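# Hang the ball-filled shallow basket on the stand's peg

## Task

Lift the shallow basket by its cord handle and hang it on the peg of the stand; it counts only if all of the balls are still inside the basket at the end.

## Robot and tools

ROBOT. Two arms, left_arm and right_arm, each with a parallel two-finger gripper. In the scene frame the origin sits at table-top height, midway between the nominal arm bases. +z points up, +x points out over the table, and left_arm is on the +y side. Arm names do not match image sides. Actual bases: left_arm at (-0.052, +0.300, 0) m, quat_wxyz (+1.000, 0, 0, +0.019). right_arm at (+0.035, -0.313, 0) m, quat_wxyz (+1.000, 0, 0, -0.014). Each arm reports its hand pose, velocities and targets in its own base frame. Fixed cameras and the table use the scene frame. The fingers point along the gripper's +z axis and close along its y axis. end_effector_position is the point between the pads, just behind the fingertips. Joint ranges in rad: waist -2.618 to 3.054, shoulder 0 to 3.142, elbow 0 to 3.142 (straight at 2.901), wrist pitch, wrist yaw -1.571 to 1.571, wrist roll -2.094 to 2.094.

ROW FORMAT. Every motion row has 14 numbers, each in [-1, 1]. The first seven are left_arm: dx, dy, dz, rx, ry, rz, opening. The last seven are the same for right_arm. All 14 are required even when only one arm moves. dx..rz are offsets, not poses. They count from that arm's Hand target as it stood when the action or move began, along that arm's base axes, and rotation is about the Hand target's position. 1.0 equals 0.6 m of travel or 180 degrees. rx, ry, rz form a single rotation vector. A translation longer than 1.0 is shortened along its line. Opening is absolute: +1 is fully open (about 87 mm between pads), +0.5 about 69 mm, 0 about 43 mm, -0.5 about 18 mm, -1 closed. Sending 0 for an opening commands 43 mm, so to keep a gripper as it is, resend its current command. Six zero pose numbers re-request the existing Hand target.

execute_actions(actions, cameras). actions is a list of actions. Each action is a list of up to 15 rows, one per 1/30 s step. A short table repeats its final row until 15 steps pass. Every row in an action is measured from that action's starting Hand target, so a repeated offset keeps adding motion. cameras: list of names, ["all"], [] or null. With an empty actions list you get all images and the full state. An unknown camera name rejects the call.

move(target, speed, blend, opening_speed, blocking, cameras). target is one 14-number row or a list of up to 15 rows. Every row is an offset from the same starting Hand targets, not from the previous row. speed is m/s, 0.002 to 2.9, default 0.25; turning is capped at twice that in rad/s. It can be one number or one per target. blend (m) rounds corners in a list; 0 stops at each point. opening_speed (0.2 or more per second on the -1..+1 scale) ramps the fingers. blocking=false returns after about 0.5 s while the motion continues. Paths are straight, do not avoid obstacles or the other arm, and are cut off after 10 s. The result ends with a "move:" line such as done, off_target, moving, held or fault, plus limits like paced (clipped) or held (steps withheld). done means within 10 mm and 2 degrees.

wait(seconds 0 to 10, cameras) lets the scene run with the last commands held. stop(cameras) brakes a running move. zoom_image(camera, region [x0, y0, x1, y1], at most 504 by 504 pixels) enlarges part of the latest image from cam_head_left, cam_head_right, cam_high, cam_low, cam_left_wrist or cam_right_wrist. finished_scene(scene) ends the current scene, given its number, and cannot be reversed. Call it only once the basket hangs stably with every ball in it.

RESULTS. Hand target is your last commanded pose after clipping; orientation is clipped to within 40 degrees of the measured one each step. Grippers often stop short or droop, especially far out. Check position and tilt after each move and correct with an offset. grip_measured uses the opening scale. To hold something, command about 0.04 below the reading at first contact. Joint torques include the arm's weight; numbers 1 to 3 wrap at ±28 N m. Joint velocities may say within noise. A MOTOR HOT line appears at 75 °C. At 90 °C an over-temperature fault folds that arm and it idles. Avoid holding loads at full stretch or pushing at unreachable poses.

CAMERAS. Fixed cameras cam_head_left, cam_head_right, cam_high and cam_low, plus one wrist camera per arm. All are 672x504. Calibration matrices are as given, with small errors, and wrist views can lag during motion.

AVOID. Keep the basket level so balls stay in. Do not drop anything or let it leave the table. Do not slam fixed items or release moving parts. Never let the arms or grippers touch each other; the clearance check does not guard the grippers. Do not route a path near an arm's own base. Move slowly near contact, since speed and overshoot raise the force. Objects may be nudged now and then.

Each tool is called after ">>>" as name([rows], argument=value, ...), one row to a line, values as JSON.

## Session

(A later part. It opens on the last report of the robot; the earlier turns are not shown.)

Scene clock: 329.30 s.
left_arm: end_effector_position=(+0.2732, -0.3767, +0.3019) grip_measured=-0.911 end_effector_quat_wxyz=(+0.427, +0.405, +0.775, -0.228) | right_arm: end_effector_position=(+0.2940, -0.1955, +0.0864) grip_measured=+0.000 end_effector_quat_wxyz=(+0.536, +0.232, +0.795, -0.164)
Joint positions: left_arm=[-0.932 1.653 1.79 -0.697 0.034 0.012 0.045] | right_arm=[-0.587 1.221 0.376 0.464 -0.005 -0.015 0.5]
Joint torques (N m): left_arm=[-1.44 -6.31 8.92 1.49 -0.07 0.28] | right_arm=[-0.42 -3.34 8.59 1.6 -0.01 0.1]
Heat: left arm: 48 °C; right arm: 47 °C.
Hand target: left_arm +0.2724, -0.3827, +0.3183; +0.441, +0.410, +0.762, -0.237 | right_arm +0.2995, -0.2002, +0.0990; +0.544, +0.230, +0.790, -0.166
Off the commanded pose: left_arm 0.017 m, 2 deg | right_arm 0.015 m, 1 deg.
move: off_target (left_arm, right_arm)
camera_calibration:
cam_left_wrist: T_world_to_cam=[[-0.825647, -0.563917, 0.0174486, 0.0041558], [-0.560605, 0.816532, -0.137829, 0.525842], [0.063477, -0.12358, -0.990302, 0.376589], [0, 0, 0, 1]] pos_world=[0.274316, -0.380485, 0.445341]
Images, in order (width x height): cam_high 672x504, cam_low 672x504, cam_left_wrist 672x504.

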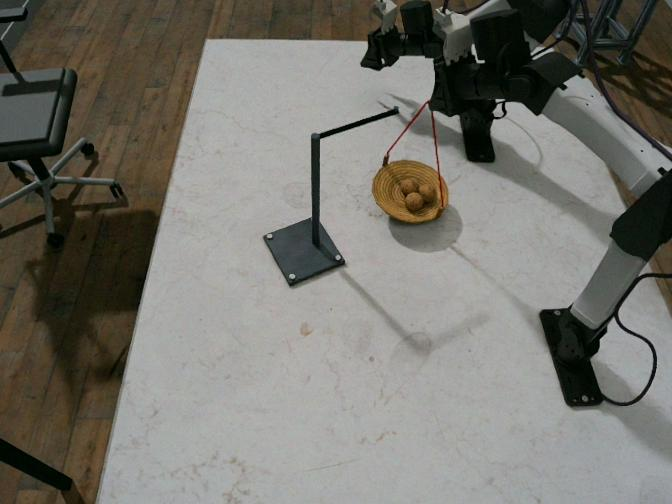

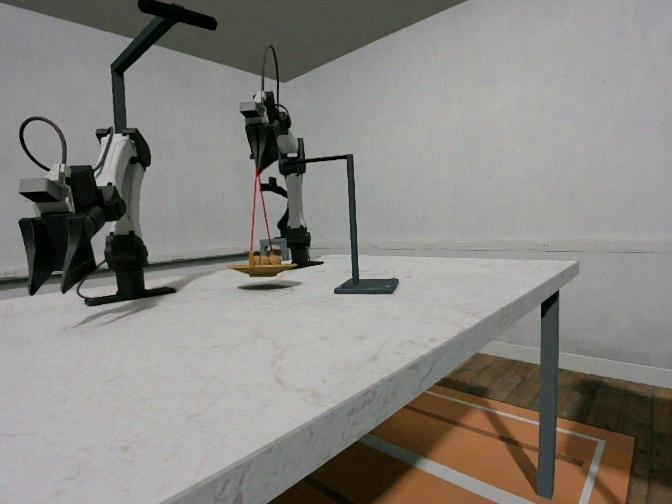

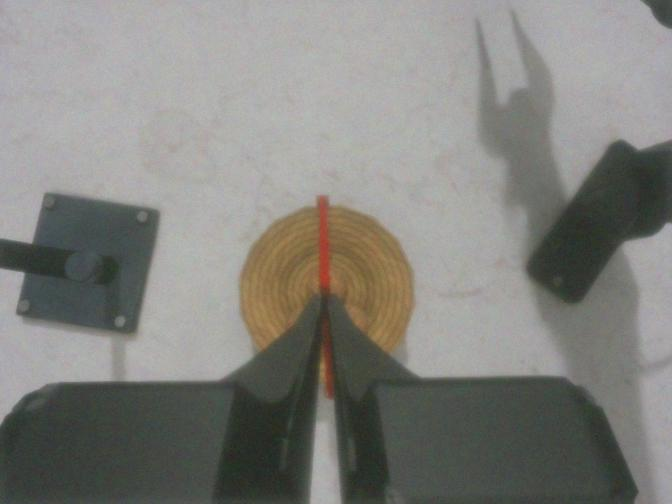

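>>> move(target=[-0.045,-0.021,0.118,0,0,-0.047,-1.0,0,0,0,0,0,0,0.0], speed=0.06, cameras=["cam_left_wrist","cam_low","cam_high","cam_head_right"])

Scene clock: 342.77 s.
left_arm: end_effector_position=(+0.2510, -0.3912, +0.3783) grip_measured=-0.911 end_effector_quat_wxyz=(+0.415, +0.453, +0.746, -0.258) | right_arm: end_effector_position=(+0.2940, -0.1955, +0.0864) grip_measured=+0.000 end_effector_quat_wxyz=(+0.536, +0.232, +0.795, -0.164)
Joint positions: left_arm=[-0.96 1.865 2.41 -1.099 0.122 0.064 0.045] | right_arm=[-0.587 1.221 0.376 0.464 -0.005 -0.015 0.5]
Joint torques (N m): left_arm=[-1.57 -6.72 7.21 1.45 0.1 0.34] | right_arm=[-0.4 -3.36 8.61 1.6 -0.02 0.1]
Heat: left arm: 48 °C; right arm: 47 °C.
Hand target: left_arm +0.2454, -0.3953, +0.3891; +0.422, +0.465, +0.730, -0.269 | right_arm +0.2995, -0.2002, +0.0990; +0.544, +0.230, +0.790, -0.166
Off the commanded pose: left_arm 0.013 m, 3 deg | right_arm 0.015 m, 1 deg.
move: off_target (left_arm, right_arm)
camera_calibration:
cam_left_wrist: T_world_to_cam=[[-0.891963, -0.451724, 0.0186189, 0.0364237], [-0.449313, 0.881127, -0.147421, 0.536693], [0.0501881, -0.13986, -0.988899, 0.448384], [0, 0, 0, 1]] pos_world=[0.251128, -0.39373, 0.521848]
Images, in order (width x height): cam_head_right 672x504, cam_high 672x504, cam_low 672x504, cam_left_wrist 672x504.

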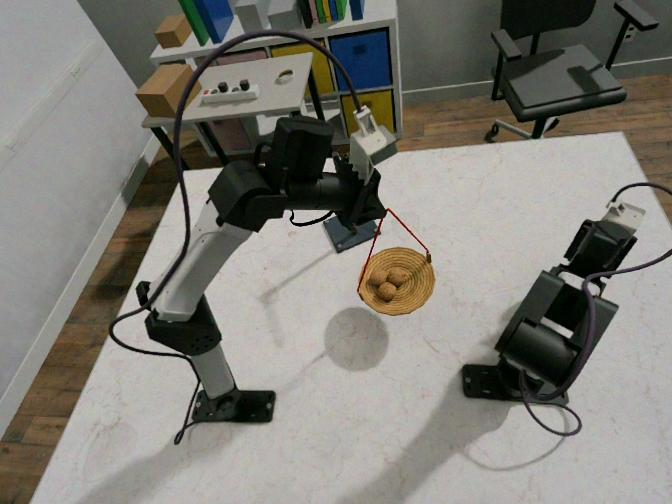

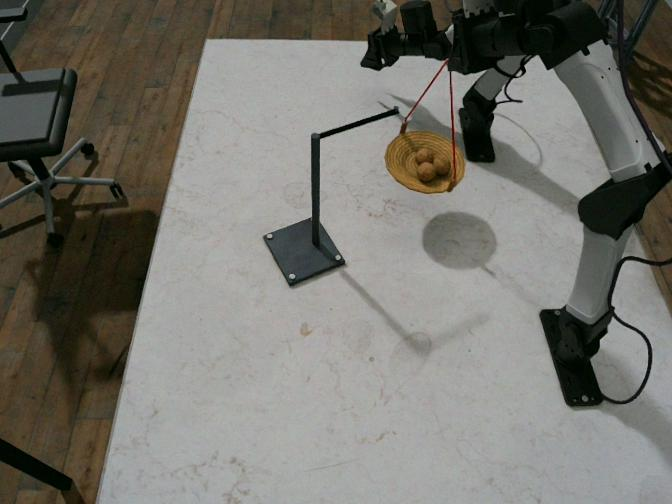

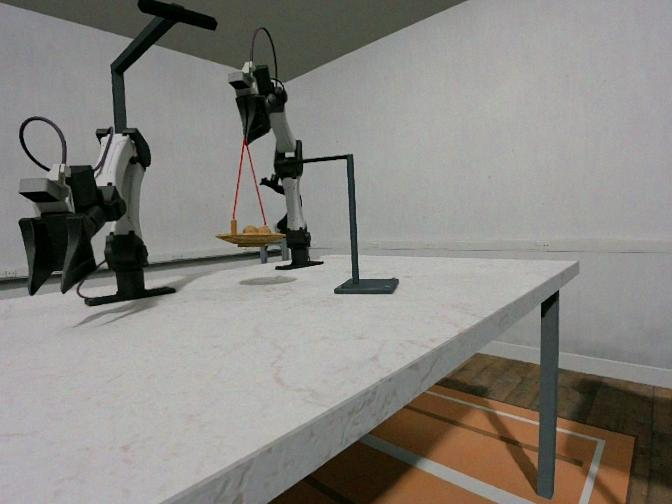

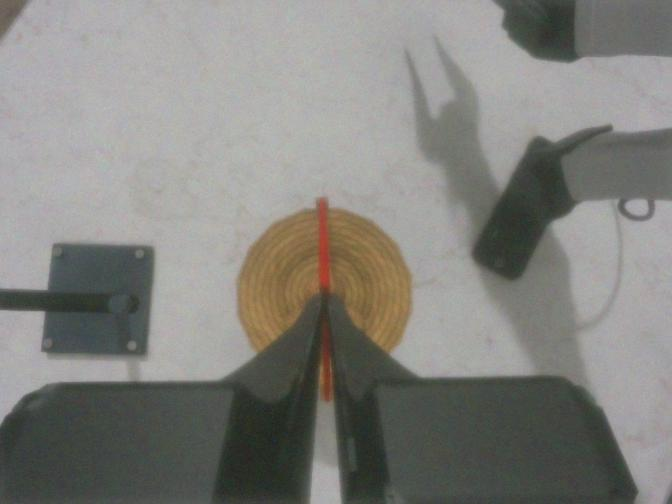

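>>> move(target=[0.199,0.1105,0.012,0.040,0.019,0,-1.0,0,0,0,0,0,0,0.0], speed=0.06, cameras=["cam_left_wrist","cam_low","cam_high","cam_head_right"])

Scene clock: 373.63 s.
left_arm: end_effector_position=(+0.3568, -0.3218, +0.3772) grip_measured=-0.911 end_effector_quat_wxyz=(+0.421, +0.443, +0.752, -0.246) | right_arm: end_effector_position=(+0.2940, -0.1955, +0.0864) grip_measured=+0.000 end_effector_quat_wxyz=(+0.536, +0.232, +0.795, -0.164)
Joint positions: left_arm=[-0.621 2.113 2.833 -1.318 0.372 0.247 0.045] | right_arm=[-0.587 1.221 0.376 0.464 -0.005 -0.015 0.5]
Joint torques (N m): left_arm=[-0.1 -7.65 6.04 1.98 0.24 0.33] | right_arm=[-0.42 -3.34 8.59 1.6 -0.01 0.09]
Heat: left arm: 47 °C; right arm: 48 °C.
Hand target: left_arm +0.3648, -0.3290, +0.3963; +0.370, +0.483, +0.758, -0.236 | right_arm +0.2995, -0.2002, +0.0990; +0.544, +0.230, +0.790, -0.166
Off the commanded pose: left_arm 0.022 m, 8 deg | right_arm 0.015 m, 1 deg.
elbow stopped short (left arm): the move would have taken joint 3 (elbow) straighter than the controller allows.
move: off_target (left_arm, right_arm)
camera_calibration:
cam_left_wrist: T_world_to_cam=[[-0.876349, -0.48164, 0.00587121, 0.151761], [-0.477319, 0.866721, -0.144779, 0.527224], [0.0646426, -0.129679, -0.989447, 0.449953], [0, 0, 0, 1]] pos_world=[0.355563, -0.325513, 0.520645]
Images, in order (width x height): cam_head_right 672x504, cam_high 672x504, cam_low 672x504, cam_left_wrist 672x504.

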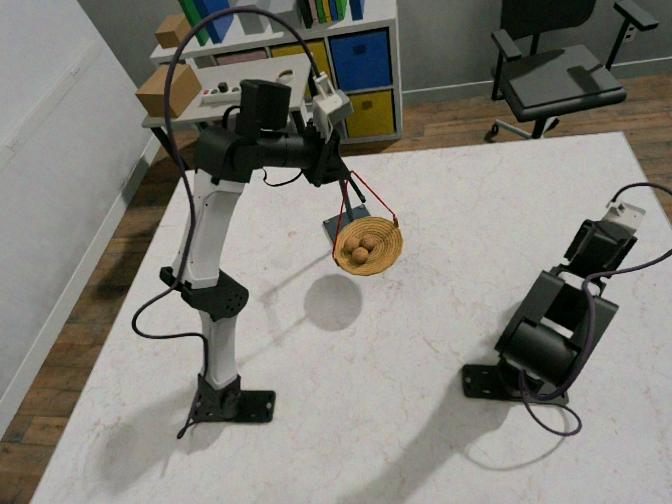

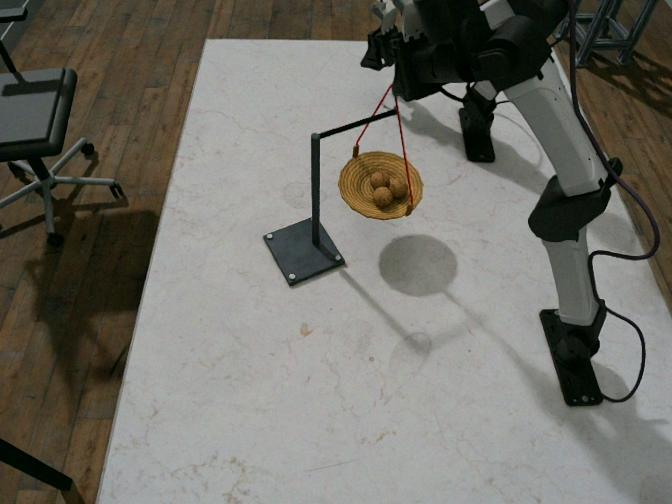

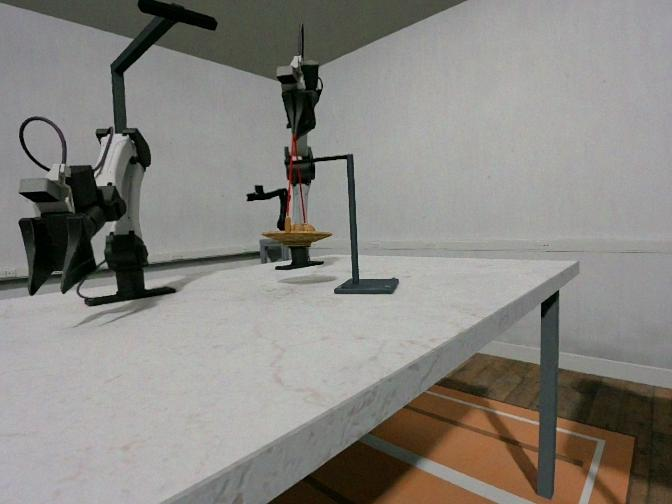

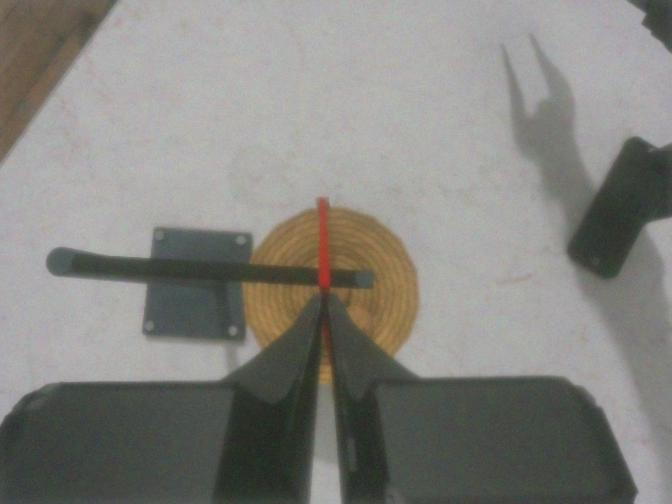

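>>> move(target=[0.0253,0.005,-0.0505,0,0,0,-1.0,0,0,0,0,0,0,0.0], speed=0.04, cameras=["cam_left_wrist","cam_low","cam_high"])

Scene clock: 391.37 s.
left_arm: end_effector_position=(+0.3746, -0.3224, +0.3524) grip_measured=-0.911 end_effector_quat_wxyz=(+0.403, +0.454, +0.758, -0.238) | right_arm: end_effector_position=(+0.2940, -0.1955, +0.0864) grip_measured=+0.000 end_effector_quat_wxyz=(+0.536, +0.232, +0.795, -0.164)
Joint positions: left_arm=[-0.598 2.167 2.833 -1.318 0.389 0.288 0.045] | right_arm=[-0.587 1.221 0.376 0.464 -0.005 -0.015 0.5]
Joint torques (N m): left_arm=[0.16 -8.12 6.26 1.67 0.28 0.33] | right_arm=[-0.4 -3.36 8.61 1.6 -0.01 0.1]
Heat: left arm: 48 °C; right arm: 48 °C.
Hand target: left_arm +0.3800, -0.3260, +0.3660; +0.370, +0.483, +0.758, -0.236 | right_arm +0.2995, -0.2002, +0.0990; +0.544, +0.230, +0.790, -0.166
Off the commanded pose: left_arm 0.015 m, 5 deg | right_arm 0.015 m, 1 deg.
elbow stopped short (left arm): the move would have taken joint 3 (elbow) straighter than the controller allows.
move: off_target (left_arm, right_arm)
camera_calibration:
cam_left_wrist: T_world_to_cam=[[-0.882762, -0.469799, 0.00445843, 0.173865], [-0.467821, 0.878092, -0.100485, 0.517267], [0.0432928, -0.09079, -0.994929, 0.446675], [0, 0, 0, 1]] pos_world=[0.376132, -0.331973, 0.495612]
Images, in order (width x height): cam_high 672x504, cam_low 672x504, cam_left_wrist 672x504.

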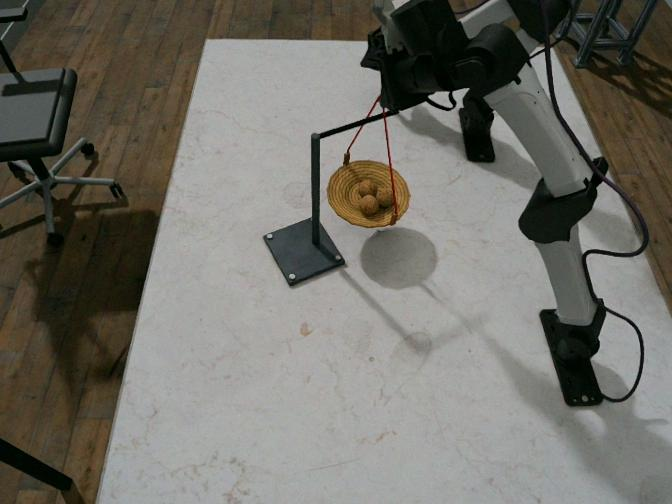

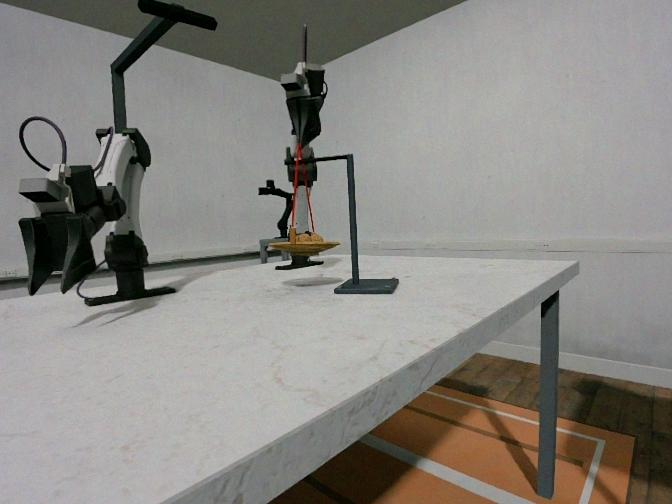

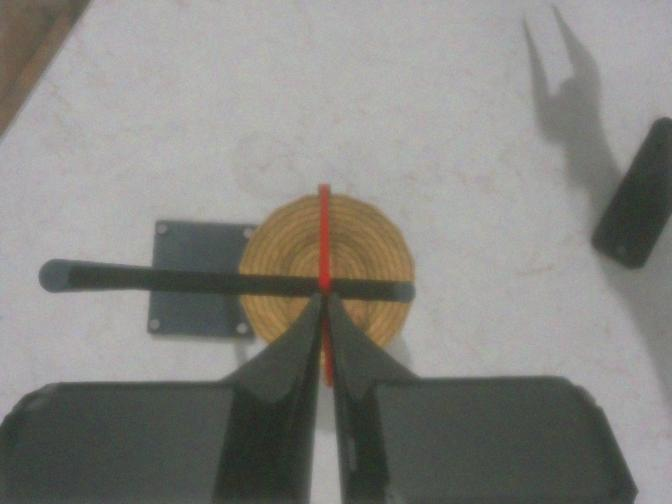

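>>> move(target=[-0.007,0.005,-0.03,0,0,0,-1.0,0,0,0,0,0,0,0.0], speed=0.03, cameras=["cam_left_wrist","cam_low","cam_high"])

>>> zoom_image(camera="cam_low", region=[250, 60, 370, 270])

Scene clock: 406.07 s.
left_arm: end_effector_position=(+0.3757, -0.3224, +0.3409) grip_measured=-0.911 end_effector_quat_wxyz=(+0.389, +0.465, +0.761, -0.233) | right_arm: end_effector_position=(+0.2940, -0.1955, +0.0864) grip_measured=+0.000 end_effector_quat_wxyz=(+0.536, +0.232, +0.795, -0.164)
Joint positions: left_arm=[-0.598 2.185 2.833 -1.338 0.39 0.313 0.045] | right_arm=[-0.587 1.221 0.376 0.464 -0.005 -0.015 0.5]
Joint torques (N m): left_arm=[0.05 -8.23 6.28 1.31 0.28 0.33] | right_arm=[-0.4 -3.36 8.64 1.6 -0.01 0.1]
Heat: left arm: 49 °C; right arm: 48 °C.
Hand target: left_arm +0.3758, -0.3230, +0.3480; +0.370, +0.483, +0.758, -0.236 | right_arm +0.2995, -0.2002, +0.0990; +0.544, +0.230, +0.790, -0.166
Off the commanded pose: left_arm 0.007 m, 3 deg | right_arm 0.015 m, 1 deg.
elbow stopped short (left arm): the move would have taken joint 3 (elbow) straighter than the controller allows.
move: off_target (left_arm, right_arm)
camera_calibration:
cam_left_wrist: T_world_to_cam=[[-0.889802, -0.456339, 0.00286749, 0.182413], [-0.455461, 0.887665, -0.0678718, 0.503924], [0.0284272, -0.0616985, -0.99769, 0.451052], [0, 0, 0, 1]] pos_world=[0.379007, -0.336244, 0.483689]
Images, in order (width x height): cam_high 672x504, cam_low 672x504, cam_left_wrist 672x504.

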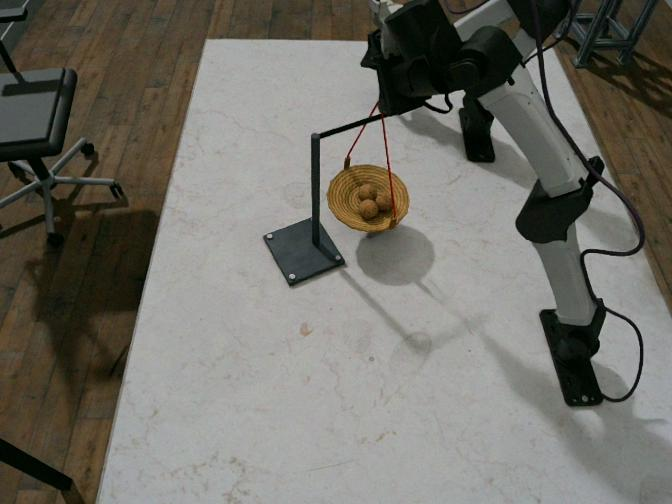

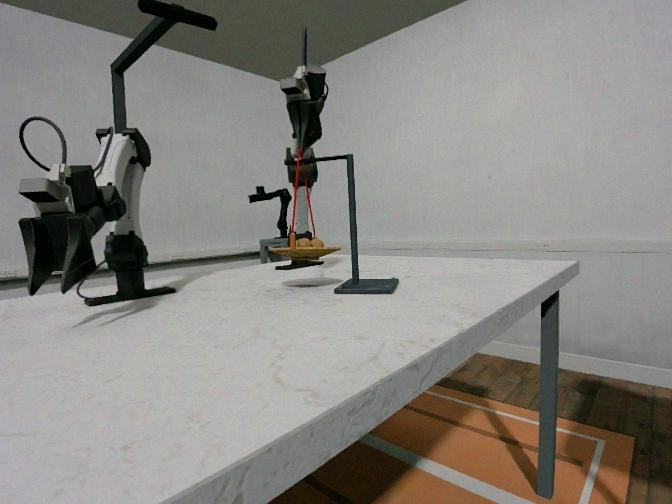

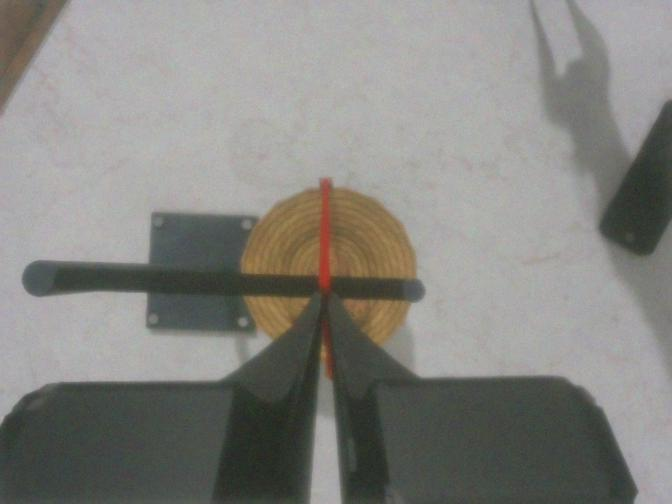

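Scaled by 2.400 from the camera's 672x504 image, which has a finer 960x720 frame.

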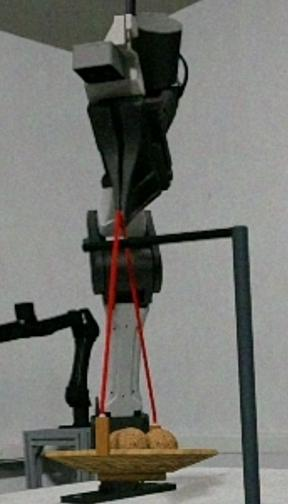

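>>> move(target=[-0.0015,0.003,-0.02,0,0,0,-1.0,0,0,0,0,0,0,0.0], speed=0.03, cameras=["cam_left_wrist","cam_low","cam_high"])

>>> zoom_image(camera="cam_low", region=[250, 60, 370, 270])

>>> zoom_image(camera="cam_left_wrist", region=[240, 220, 420, 355])

Scene clock: 428.33 s.
left_arm: end_effector_position=(+0.3749, -0.3211, +0.3284) grip_measured=-0.911 end_effector_quat_wxyz=(+0.370, +0.472, +0.767, -0.229) | right_arm: end_effector_position=(+0.2940, -0.1955, +0.0864) grip_measured=+0.000 end_effector_quat_wxyz=(+0.536, +0.232, +0.795, -0.164)
Joint positions: left_arm=[-0.598 2.202 2.833 -1.367 0.39 0.33 0.045] | right_arm=[-0.587 1.221 0.376 0.464 -0.005 -0.015 0.5]
Joint torques (N m): left_arm=[0.18 -8.46 6.34 1.24 0.29 0.33] | right_arm=[-0.44 -3.36 8.62 1.6 -0.02 0.1]
Heat: left arm: 50 °C; right arm: 48 °C.
Hand target: left_arm +0.3749, -0.3212, +0.3360; +0.370, +0.483, +0.758, -0.236 | right_arm +0.2995, -0.2002, +0.0990; +0.544, +0.230, +0.790, -0.166
Off the commanded pose: left_arm 0.008 m, 2 deg | right_arm 0.015 m, 1 deg.
elbow stopped short (left arm): the move would have taken joint 3 (elbow) straighter than the controller allows.
move: off_target (right_arm)
camera_calibration:
cam_left_wrist: T_world_to_cam=[[-0.894229, -0.447459, 0.0115947, 0.183929], [-0.447605, 0.893806, -0.0275935, 0.487278], [0.0019836, -0.0298648, -0.999552, 0.459457], [0, 0, 0, 1]] pos_world=[0.381671, -0.33951, 0.470564]
Images, in order (width x height): cam_high 672x504, cam_low 672x504, cam_left_wrist 672x504.

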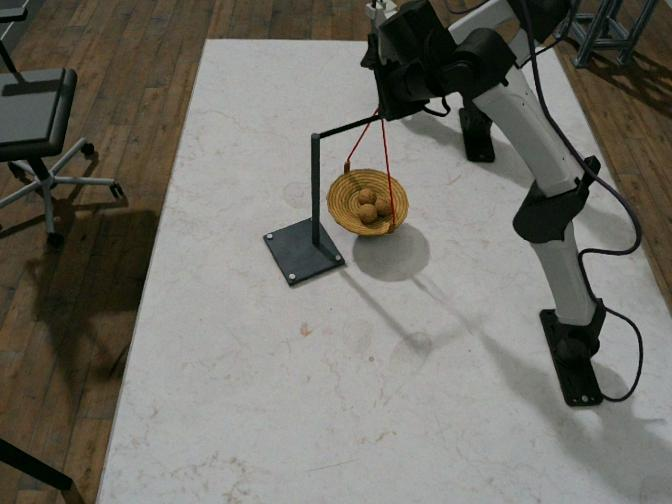

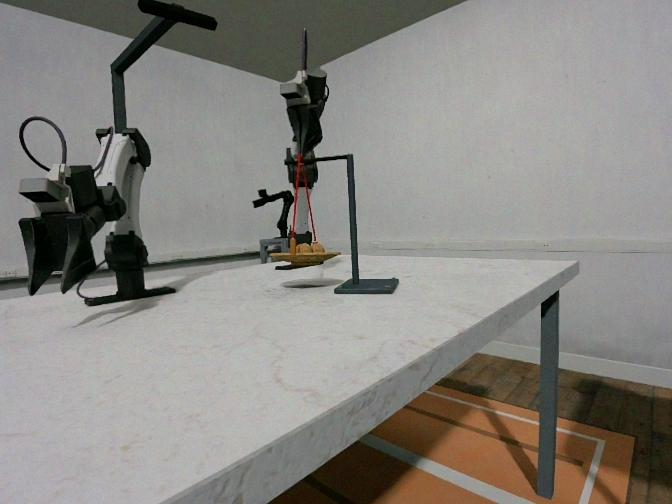

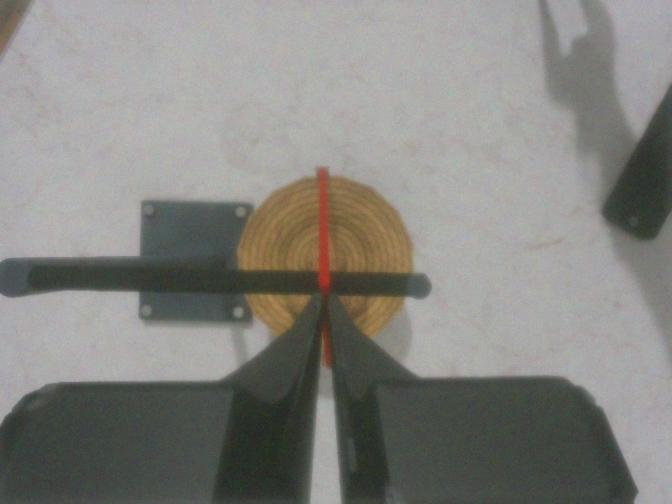

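Scaled by 2.400 from the camera's 672x504 image, which has a finer 960x720 frame.

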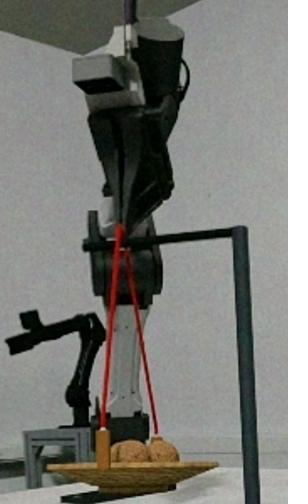

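Scaled by 2.800 from the camera's 672x504 image, which has a finer 960x720 frame.

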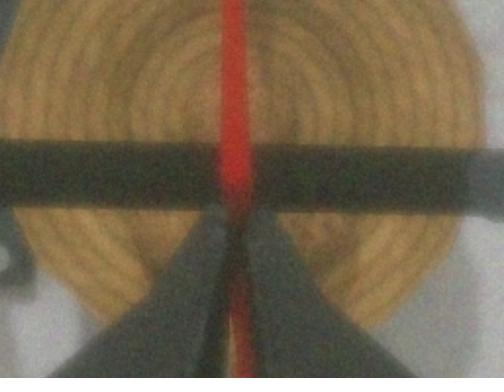

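>>> move(target=[-0.003,0.0065,-0.015,0,0,0,-1.0,0,0,0,0,0,0,0.0], speed=0.03, cameras=["cam_left_wrist","cam_low","cam_high"])

>>> zoom_image(camera="cam_low", region=[250, 60, 370, 270])

>>> zoom_image(camera="cam_left_wrist", region=[240, 220, 420, 355])

>>> zoom_image(camera="cam_high", region=[310, 80, 440, 250])

Scene clock: 444.37 s.
left_arm: end_effector_position=(+0.3723, -0.3206, +0.3149) grip_measured=-0.911 end_effector_quat_wxyz=(+0.348, +0.478, +0.771, -0.236) | right_arm: end_effector_position=(+0.2940, -0.1955, +0.0864) grip_measured=+0.000 end_effector_quat_wxyz=(+0.536, +0.232, +0.795, -0.164)
Joint positions: left_arm=[-0.592 2.185 2.757 -1.357 0.416 0.343 0.045] | right_arm=[-0.587 1.221 0.376 0.464 -0.005 -0.015 0.5]
Joint torques (N m): left_arm=[0.12 -11.69 2.45 1.52 0.09 0.34] | right_arm=[-0.39 -3.33 8.62 1.6 -0.01 0.1]
Heat: left arm: 52 °C; right arm: 49 °C.
Hand target: left_arm +0.3730, -0.3174, +0.3270; +0.370, +0.483, +0.758, -0.236 | right_arm +0.2995, -0.2002, +0.0990; +0.544, +0.230, +0.790, -0.166
Off the commanded pose: left_arm 0.013 m, 3 deg | right_arm 0.015 m, 1 deg.
move: off_target (left_arm, right_arm)
camera_calibration:
cam_left_wrist: T_world_to_cam=[[-0.902767, -0.428181, 0.0408853, 0.182202], [-0.428327, 0.903606, 0.00556304, 0.470824], [-0.0393262, -0.0124902, -0.999148, 0.466815], [0, 0, 0, 1]] pos_world=[0.384511, -0.341594, 0.456348]
Images, in order (width x height): cam_high 672x504, cam_low 672x504, cam_left_wrist 672x504.

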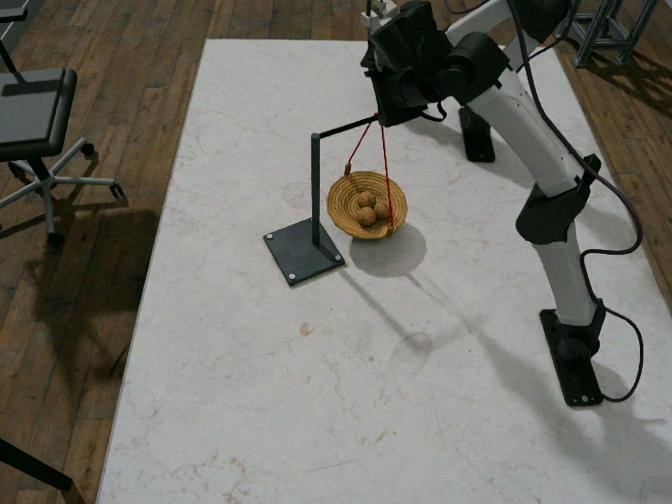

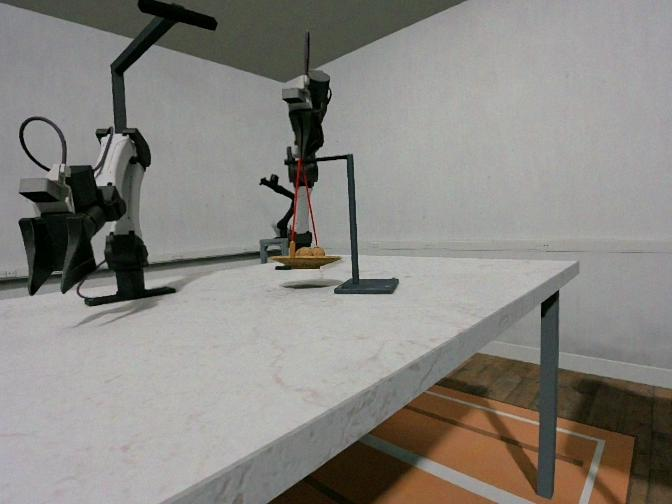

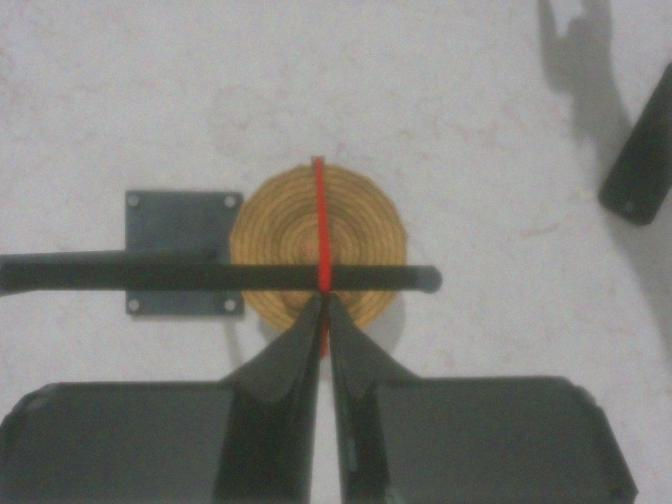

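Scaled by 2.400 from the camera's 672x504 image, which has a finer 960x720 frame.

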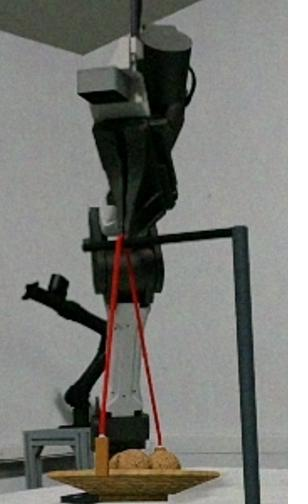

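Scaled by 2.800 from the camera's 672x504 image, which has a finer 960x720 frame.

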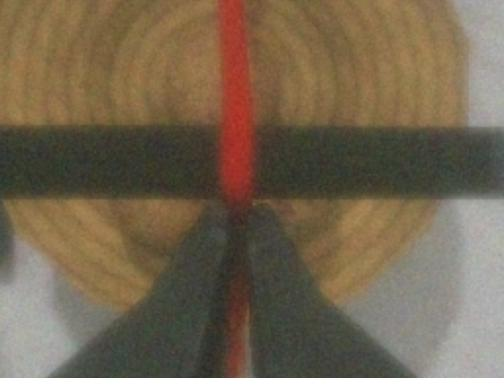

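Scaled by 2.965 from the camera's 672x504 image, which has a finer 960x720 frame.

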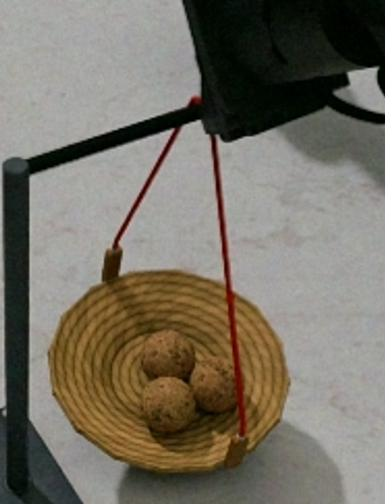

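>>> move(target=[0,0,-0.005,0,0,0,-0.72,0,0,0,0,0,0,0.0], speed=0.03, opening_speed=0.2, cameras=["cam_left_wrist","cam_low","cam_high"])

>>> zoom_image(camera="cam_low", region=[250, 60, 370, 270])

>>> zoom_image(camera="cam_left_wrist", region=[240, 220, 420, 355])

>>> zoom_image(camera="cam_high", region=[310, 80, 440, 250])

Scene clock: 461.80 s.
left_arm: end_effector_position=(+0.3716, -0.3201, +0.3027) grip_measured=-0.720 end_effector_quat_wxyz=(+0.337, +0.479, +0.776, -0.235) | right_arm: end_effector_position=(+0.2940, -0.1955, +0.0864) grip_measured=+0.000 end_effector_quat_wxyz=(+0.536, +0.232, +0.795, -0.164)
Joint positions: left_arm=[-0.592 2.135 2.619 -1.295 0.416 0.345 0.14] | right_arm=[-0.587 1.221 0.376 0.464 -0.005 -0.015 0.5]
Joint torques (N m): left_arm=[0.06 -12.62 3.36 1.6 0.09 0.32] | right_arm=[-0.43 -3.36 8.61 1.6 -0.01 0.1]
Motor temperatures (°C): left_arm=[30 57 43 36 29 28 34] | right_arm=[27 37 49 43 26 31 28]
Heat: left arm: 57 °C; right arm: 49 °C.
Hand target: left_arm +0.3731, -0.3174, +0.3239; +0.370, +0.483, +0.758, -0.236 | right_arm +0.2995, -0.2002, +0.0990; +0.544, +0.230, +0.790, -0.166
Off the commanded pose: left_arm 0.021 m, 4 deg | right_arm 0.015 m, 1 deg.
move: off_target (left_arm, right_arm)
camera_calibration:
cam_left_wrist: T_world_to_cam=[[-0.902232, -0.427996, 0.0528783, 0.178507], [-0.427092, 0.903777, 0.0279223, 0.463012], [-0.0597408, 0.00260847, -0.998211, 0.46674], [0, 0, 0, 1]] pos_world=[0.386687, -0.343276, 0.443538]
Images, in order (width x height): cam_high 672x504, cam_low 672x504, cam_left_wrist 672x504.

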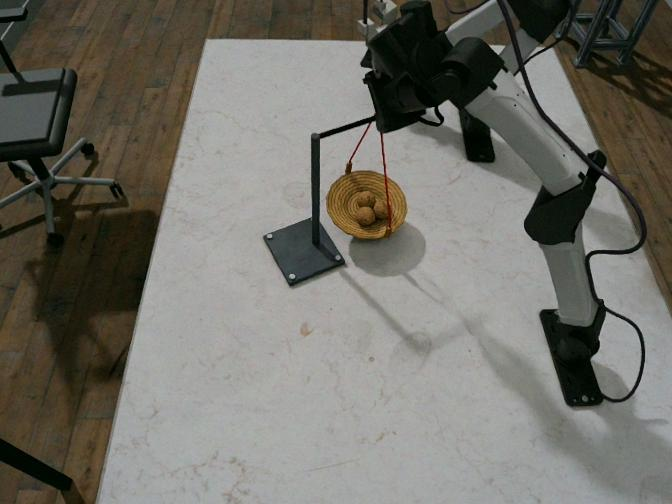

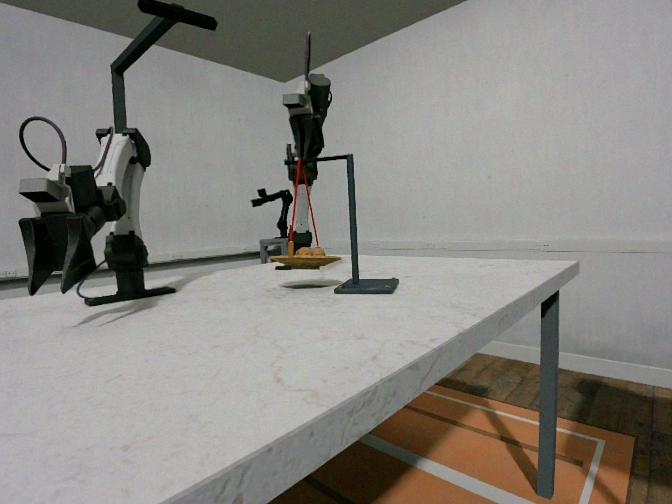

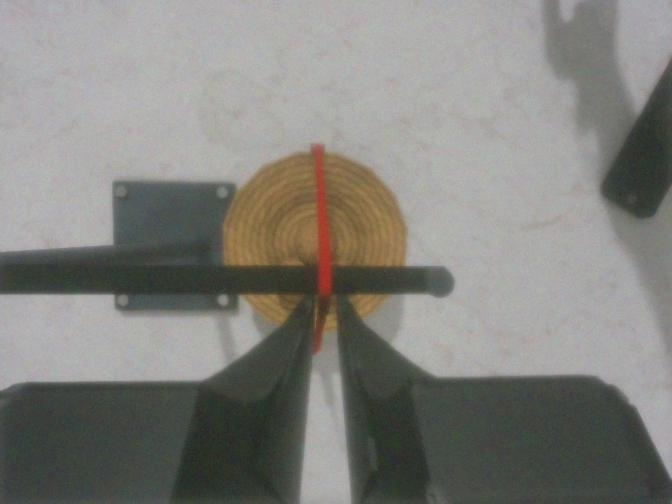

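Scaled by 2.400 from the camera's 672x504 image, which has a finer 960x720 frame.

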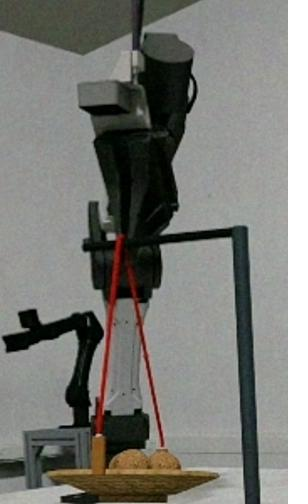

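Scaled by 2.800 from the camera's 672x504 image, which has a finer 960x720 frame.

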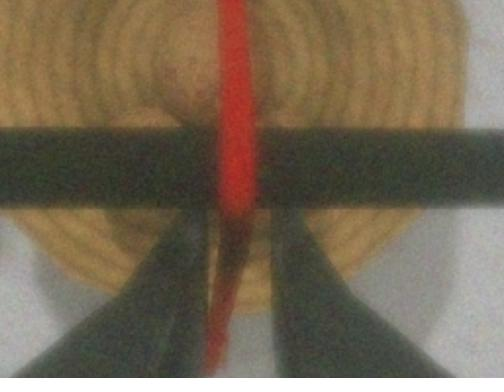

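Scaled by 2.965 from the camera's 672x504 image, which has a finer 960x720 frame.

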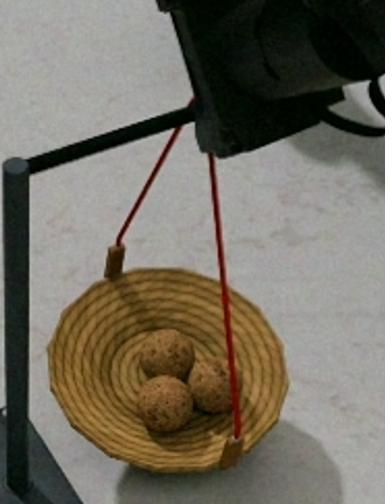

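>>> move([
  [0,0,-0.01,0,0,0,-0.45,0,0,0,0,0,0,0.0],
  [-0.025,0.055,-0.005,0,0,0,-0.45,0,0,0,0,0,0,0.0],
  [-0.10,0.20,0.05,0,0,0,-0.45,0,0,0,0,0,0,0.0],
], speed=[0.03,0.05,0.12], opening_speed=0.3, cameras=["cam_left_wrist","cam_low","cam_high","cam_head_right","cam_head_left"])

>>> zoom_image(camera="cam_high", region=[310, 80, 440, 250])

Scene clock: 476.03 s.
left_arm: end_effector_position=(+0.3232, -0.2002, +0.3468) grip_measured=-0.450 end_effector_quat_wxyz=(+0.366, +0.475, +0.766, -0.229) | right_arm: end_effector_position=(+0.2940, -0.1955, +0.0864) grip_measured=+0.000 end_effector_quat_wxyz=(+0.536, +0.232, +0.795, -0.164)
Joint positions: left_arm=[-0.352 1.707 2.203 -1.334 0.568 0.535 0.275] | right_arm=[-0.587 1.221 0.376 0.464 -0.005 -0.015 0.5]
Joint torques (N m): left_arm=[0.06 -8.08 3.99 0.97 0.34 0.34] | right_arm=[-0.42 -3.36 8.61 1.61 -0.01 0.1]
Motor temperatures (°C): left_arm=[30 60 42 36 29 28 33] | right_arm=[27 37 49 43 26 31 28]
Heat: left arm: 60 °C; right arm: 49 °C.
Hand target: left_arm +0.3130, -0.1973, +0.3540; +0.370, +0.483, +0.758, -0.236 | right_arm +0.2995, -0.2002, +0.0990; +0.544, +0.230, +0.790, -0.166
Off the commanded pose: left_arm 0.013 m, 2 deg | right_arm 0.015 m, 1 deg.
move: off_target (left_arm, right_arm)
camera_calibration:
cam_left_wrist: T_world_to_cam=[[-0.897914, -0.439977, 0.0130934, 0.193793], [-0.440162, 0.897696, -0.0199919, 0.352411], [-0.00295796, -0.0237142, -0.999714, 0.48449], [0, 0, 0, 1]] pos_world=[0.330561, -0.219604, 0.48886]
Images, in order (width x height): cam_head_left 672x504, cam_head_right 672x504, cam_high 672x504, cam_low 672x504, cam_left_wrist 672x504.

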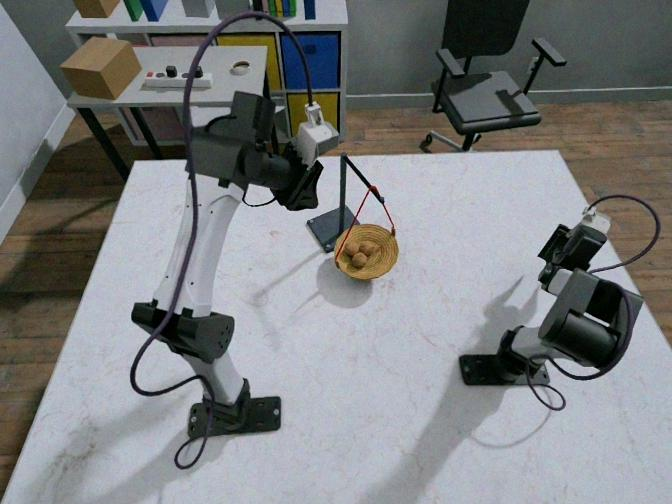

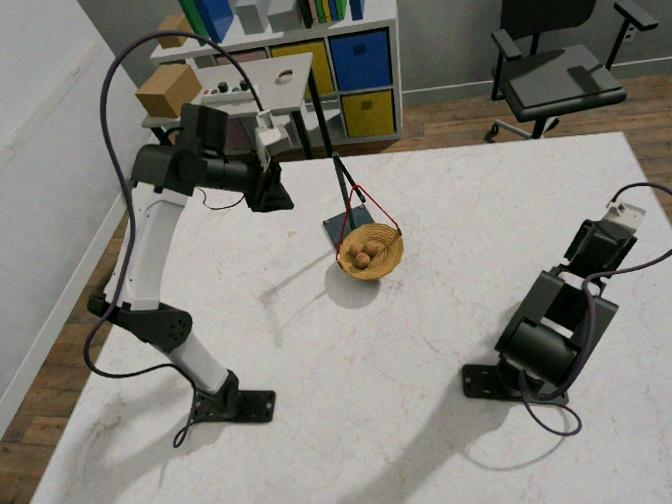

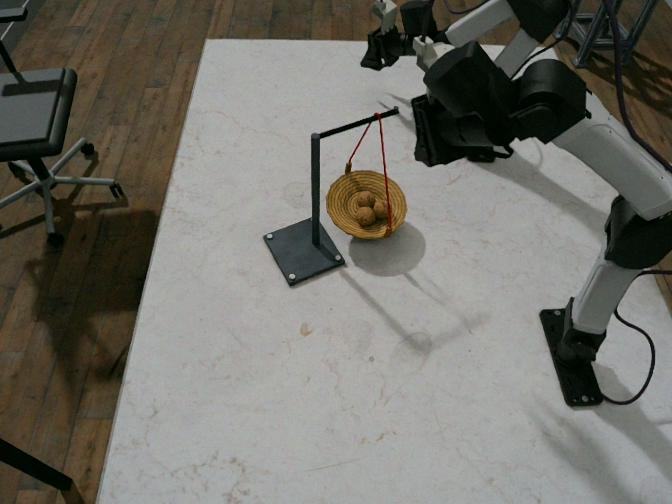

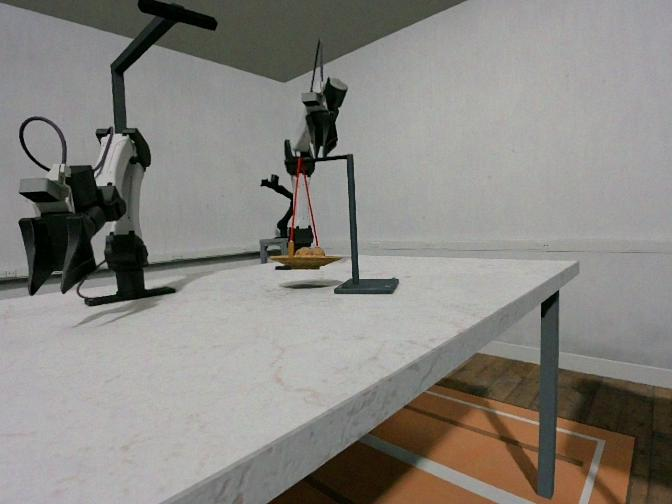

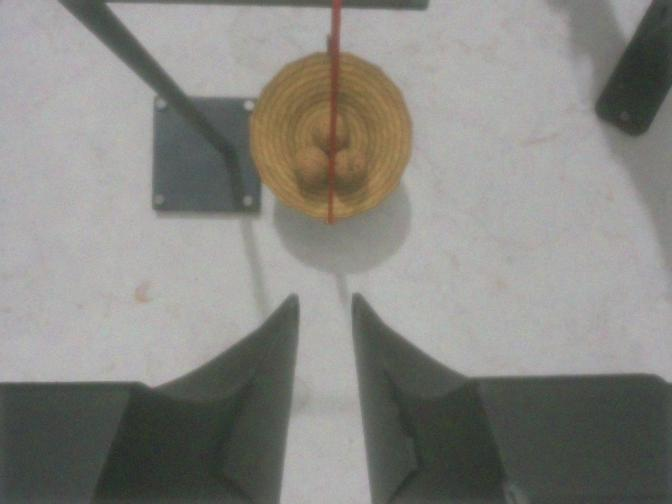

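Scaled by 2.965 from the camera's 672x504 image, which has a finer 960x720 frame.

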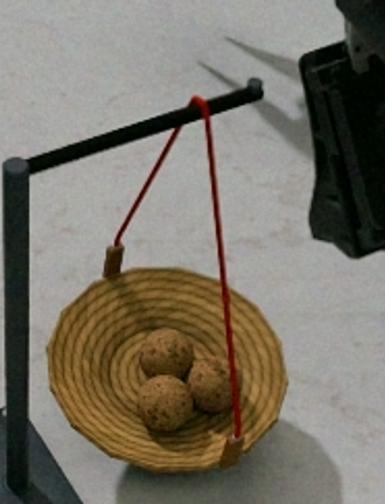

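Hanging with all three balls in.

>>> finished_scene(scene=3)

The scene is finished: the task was done.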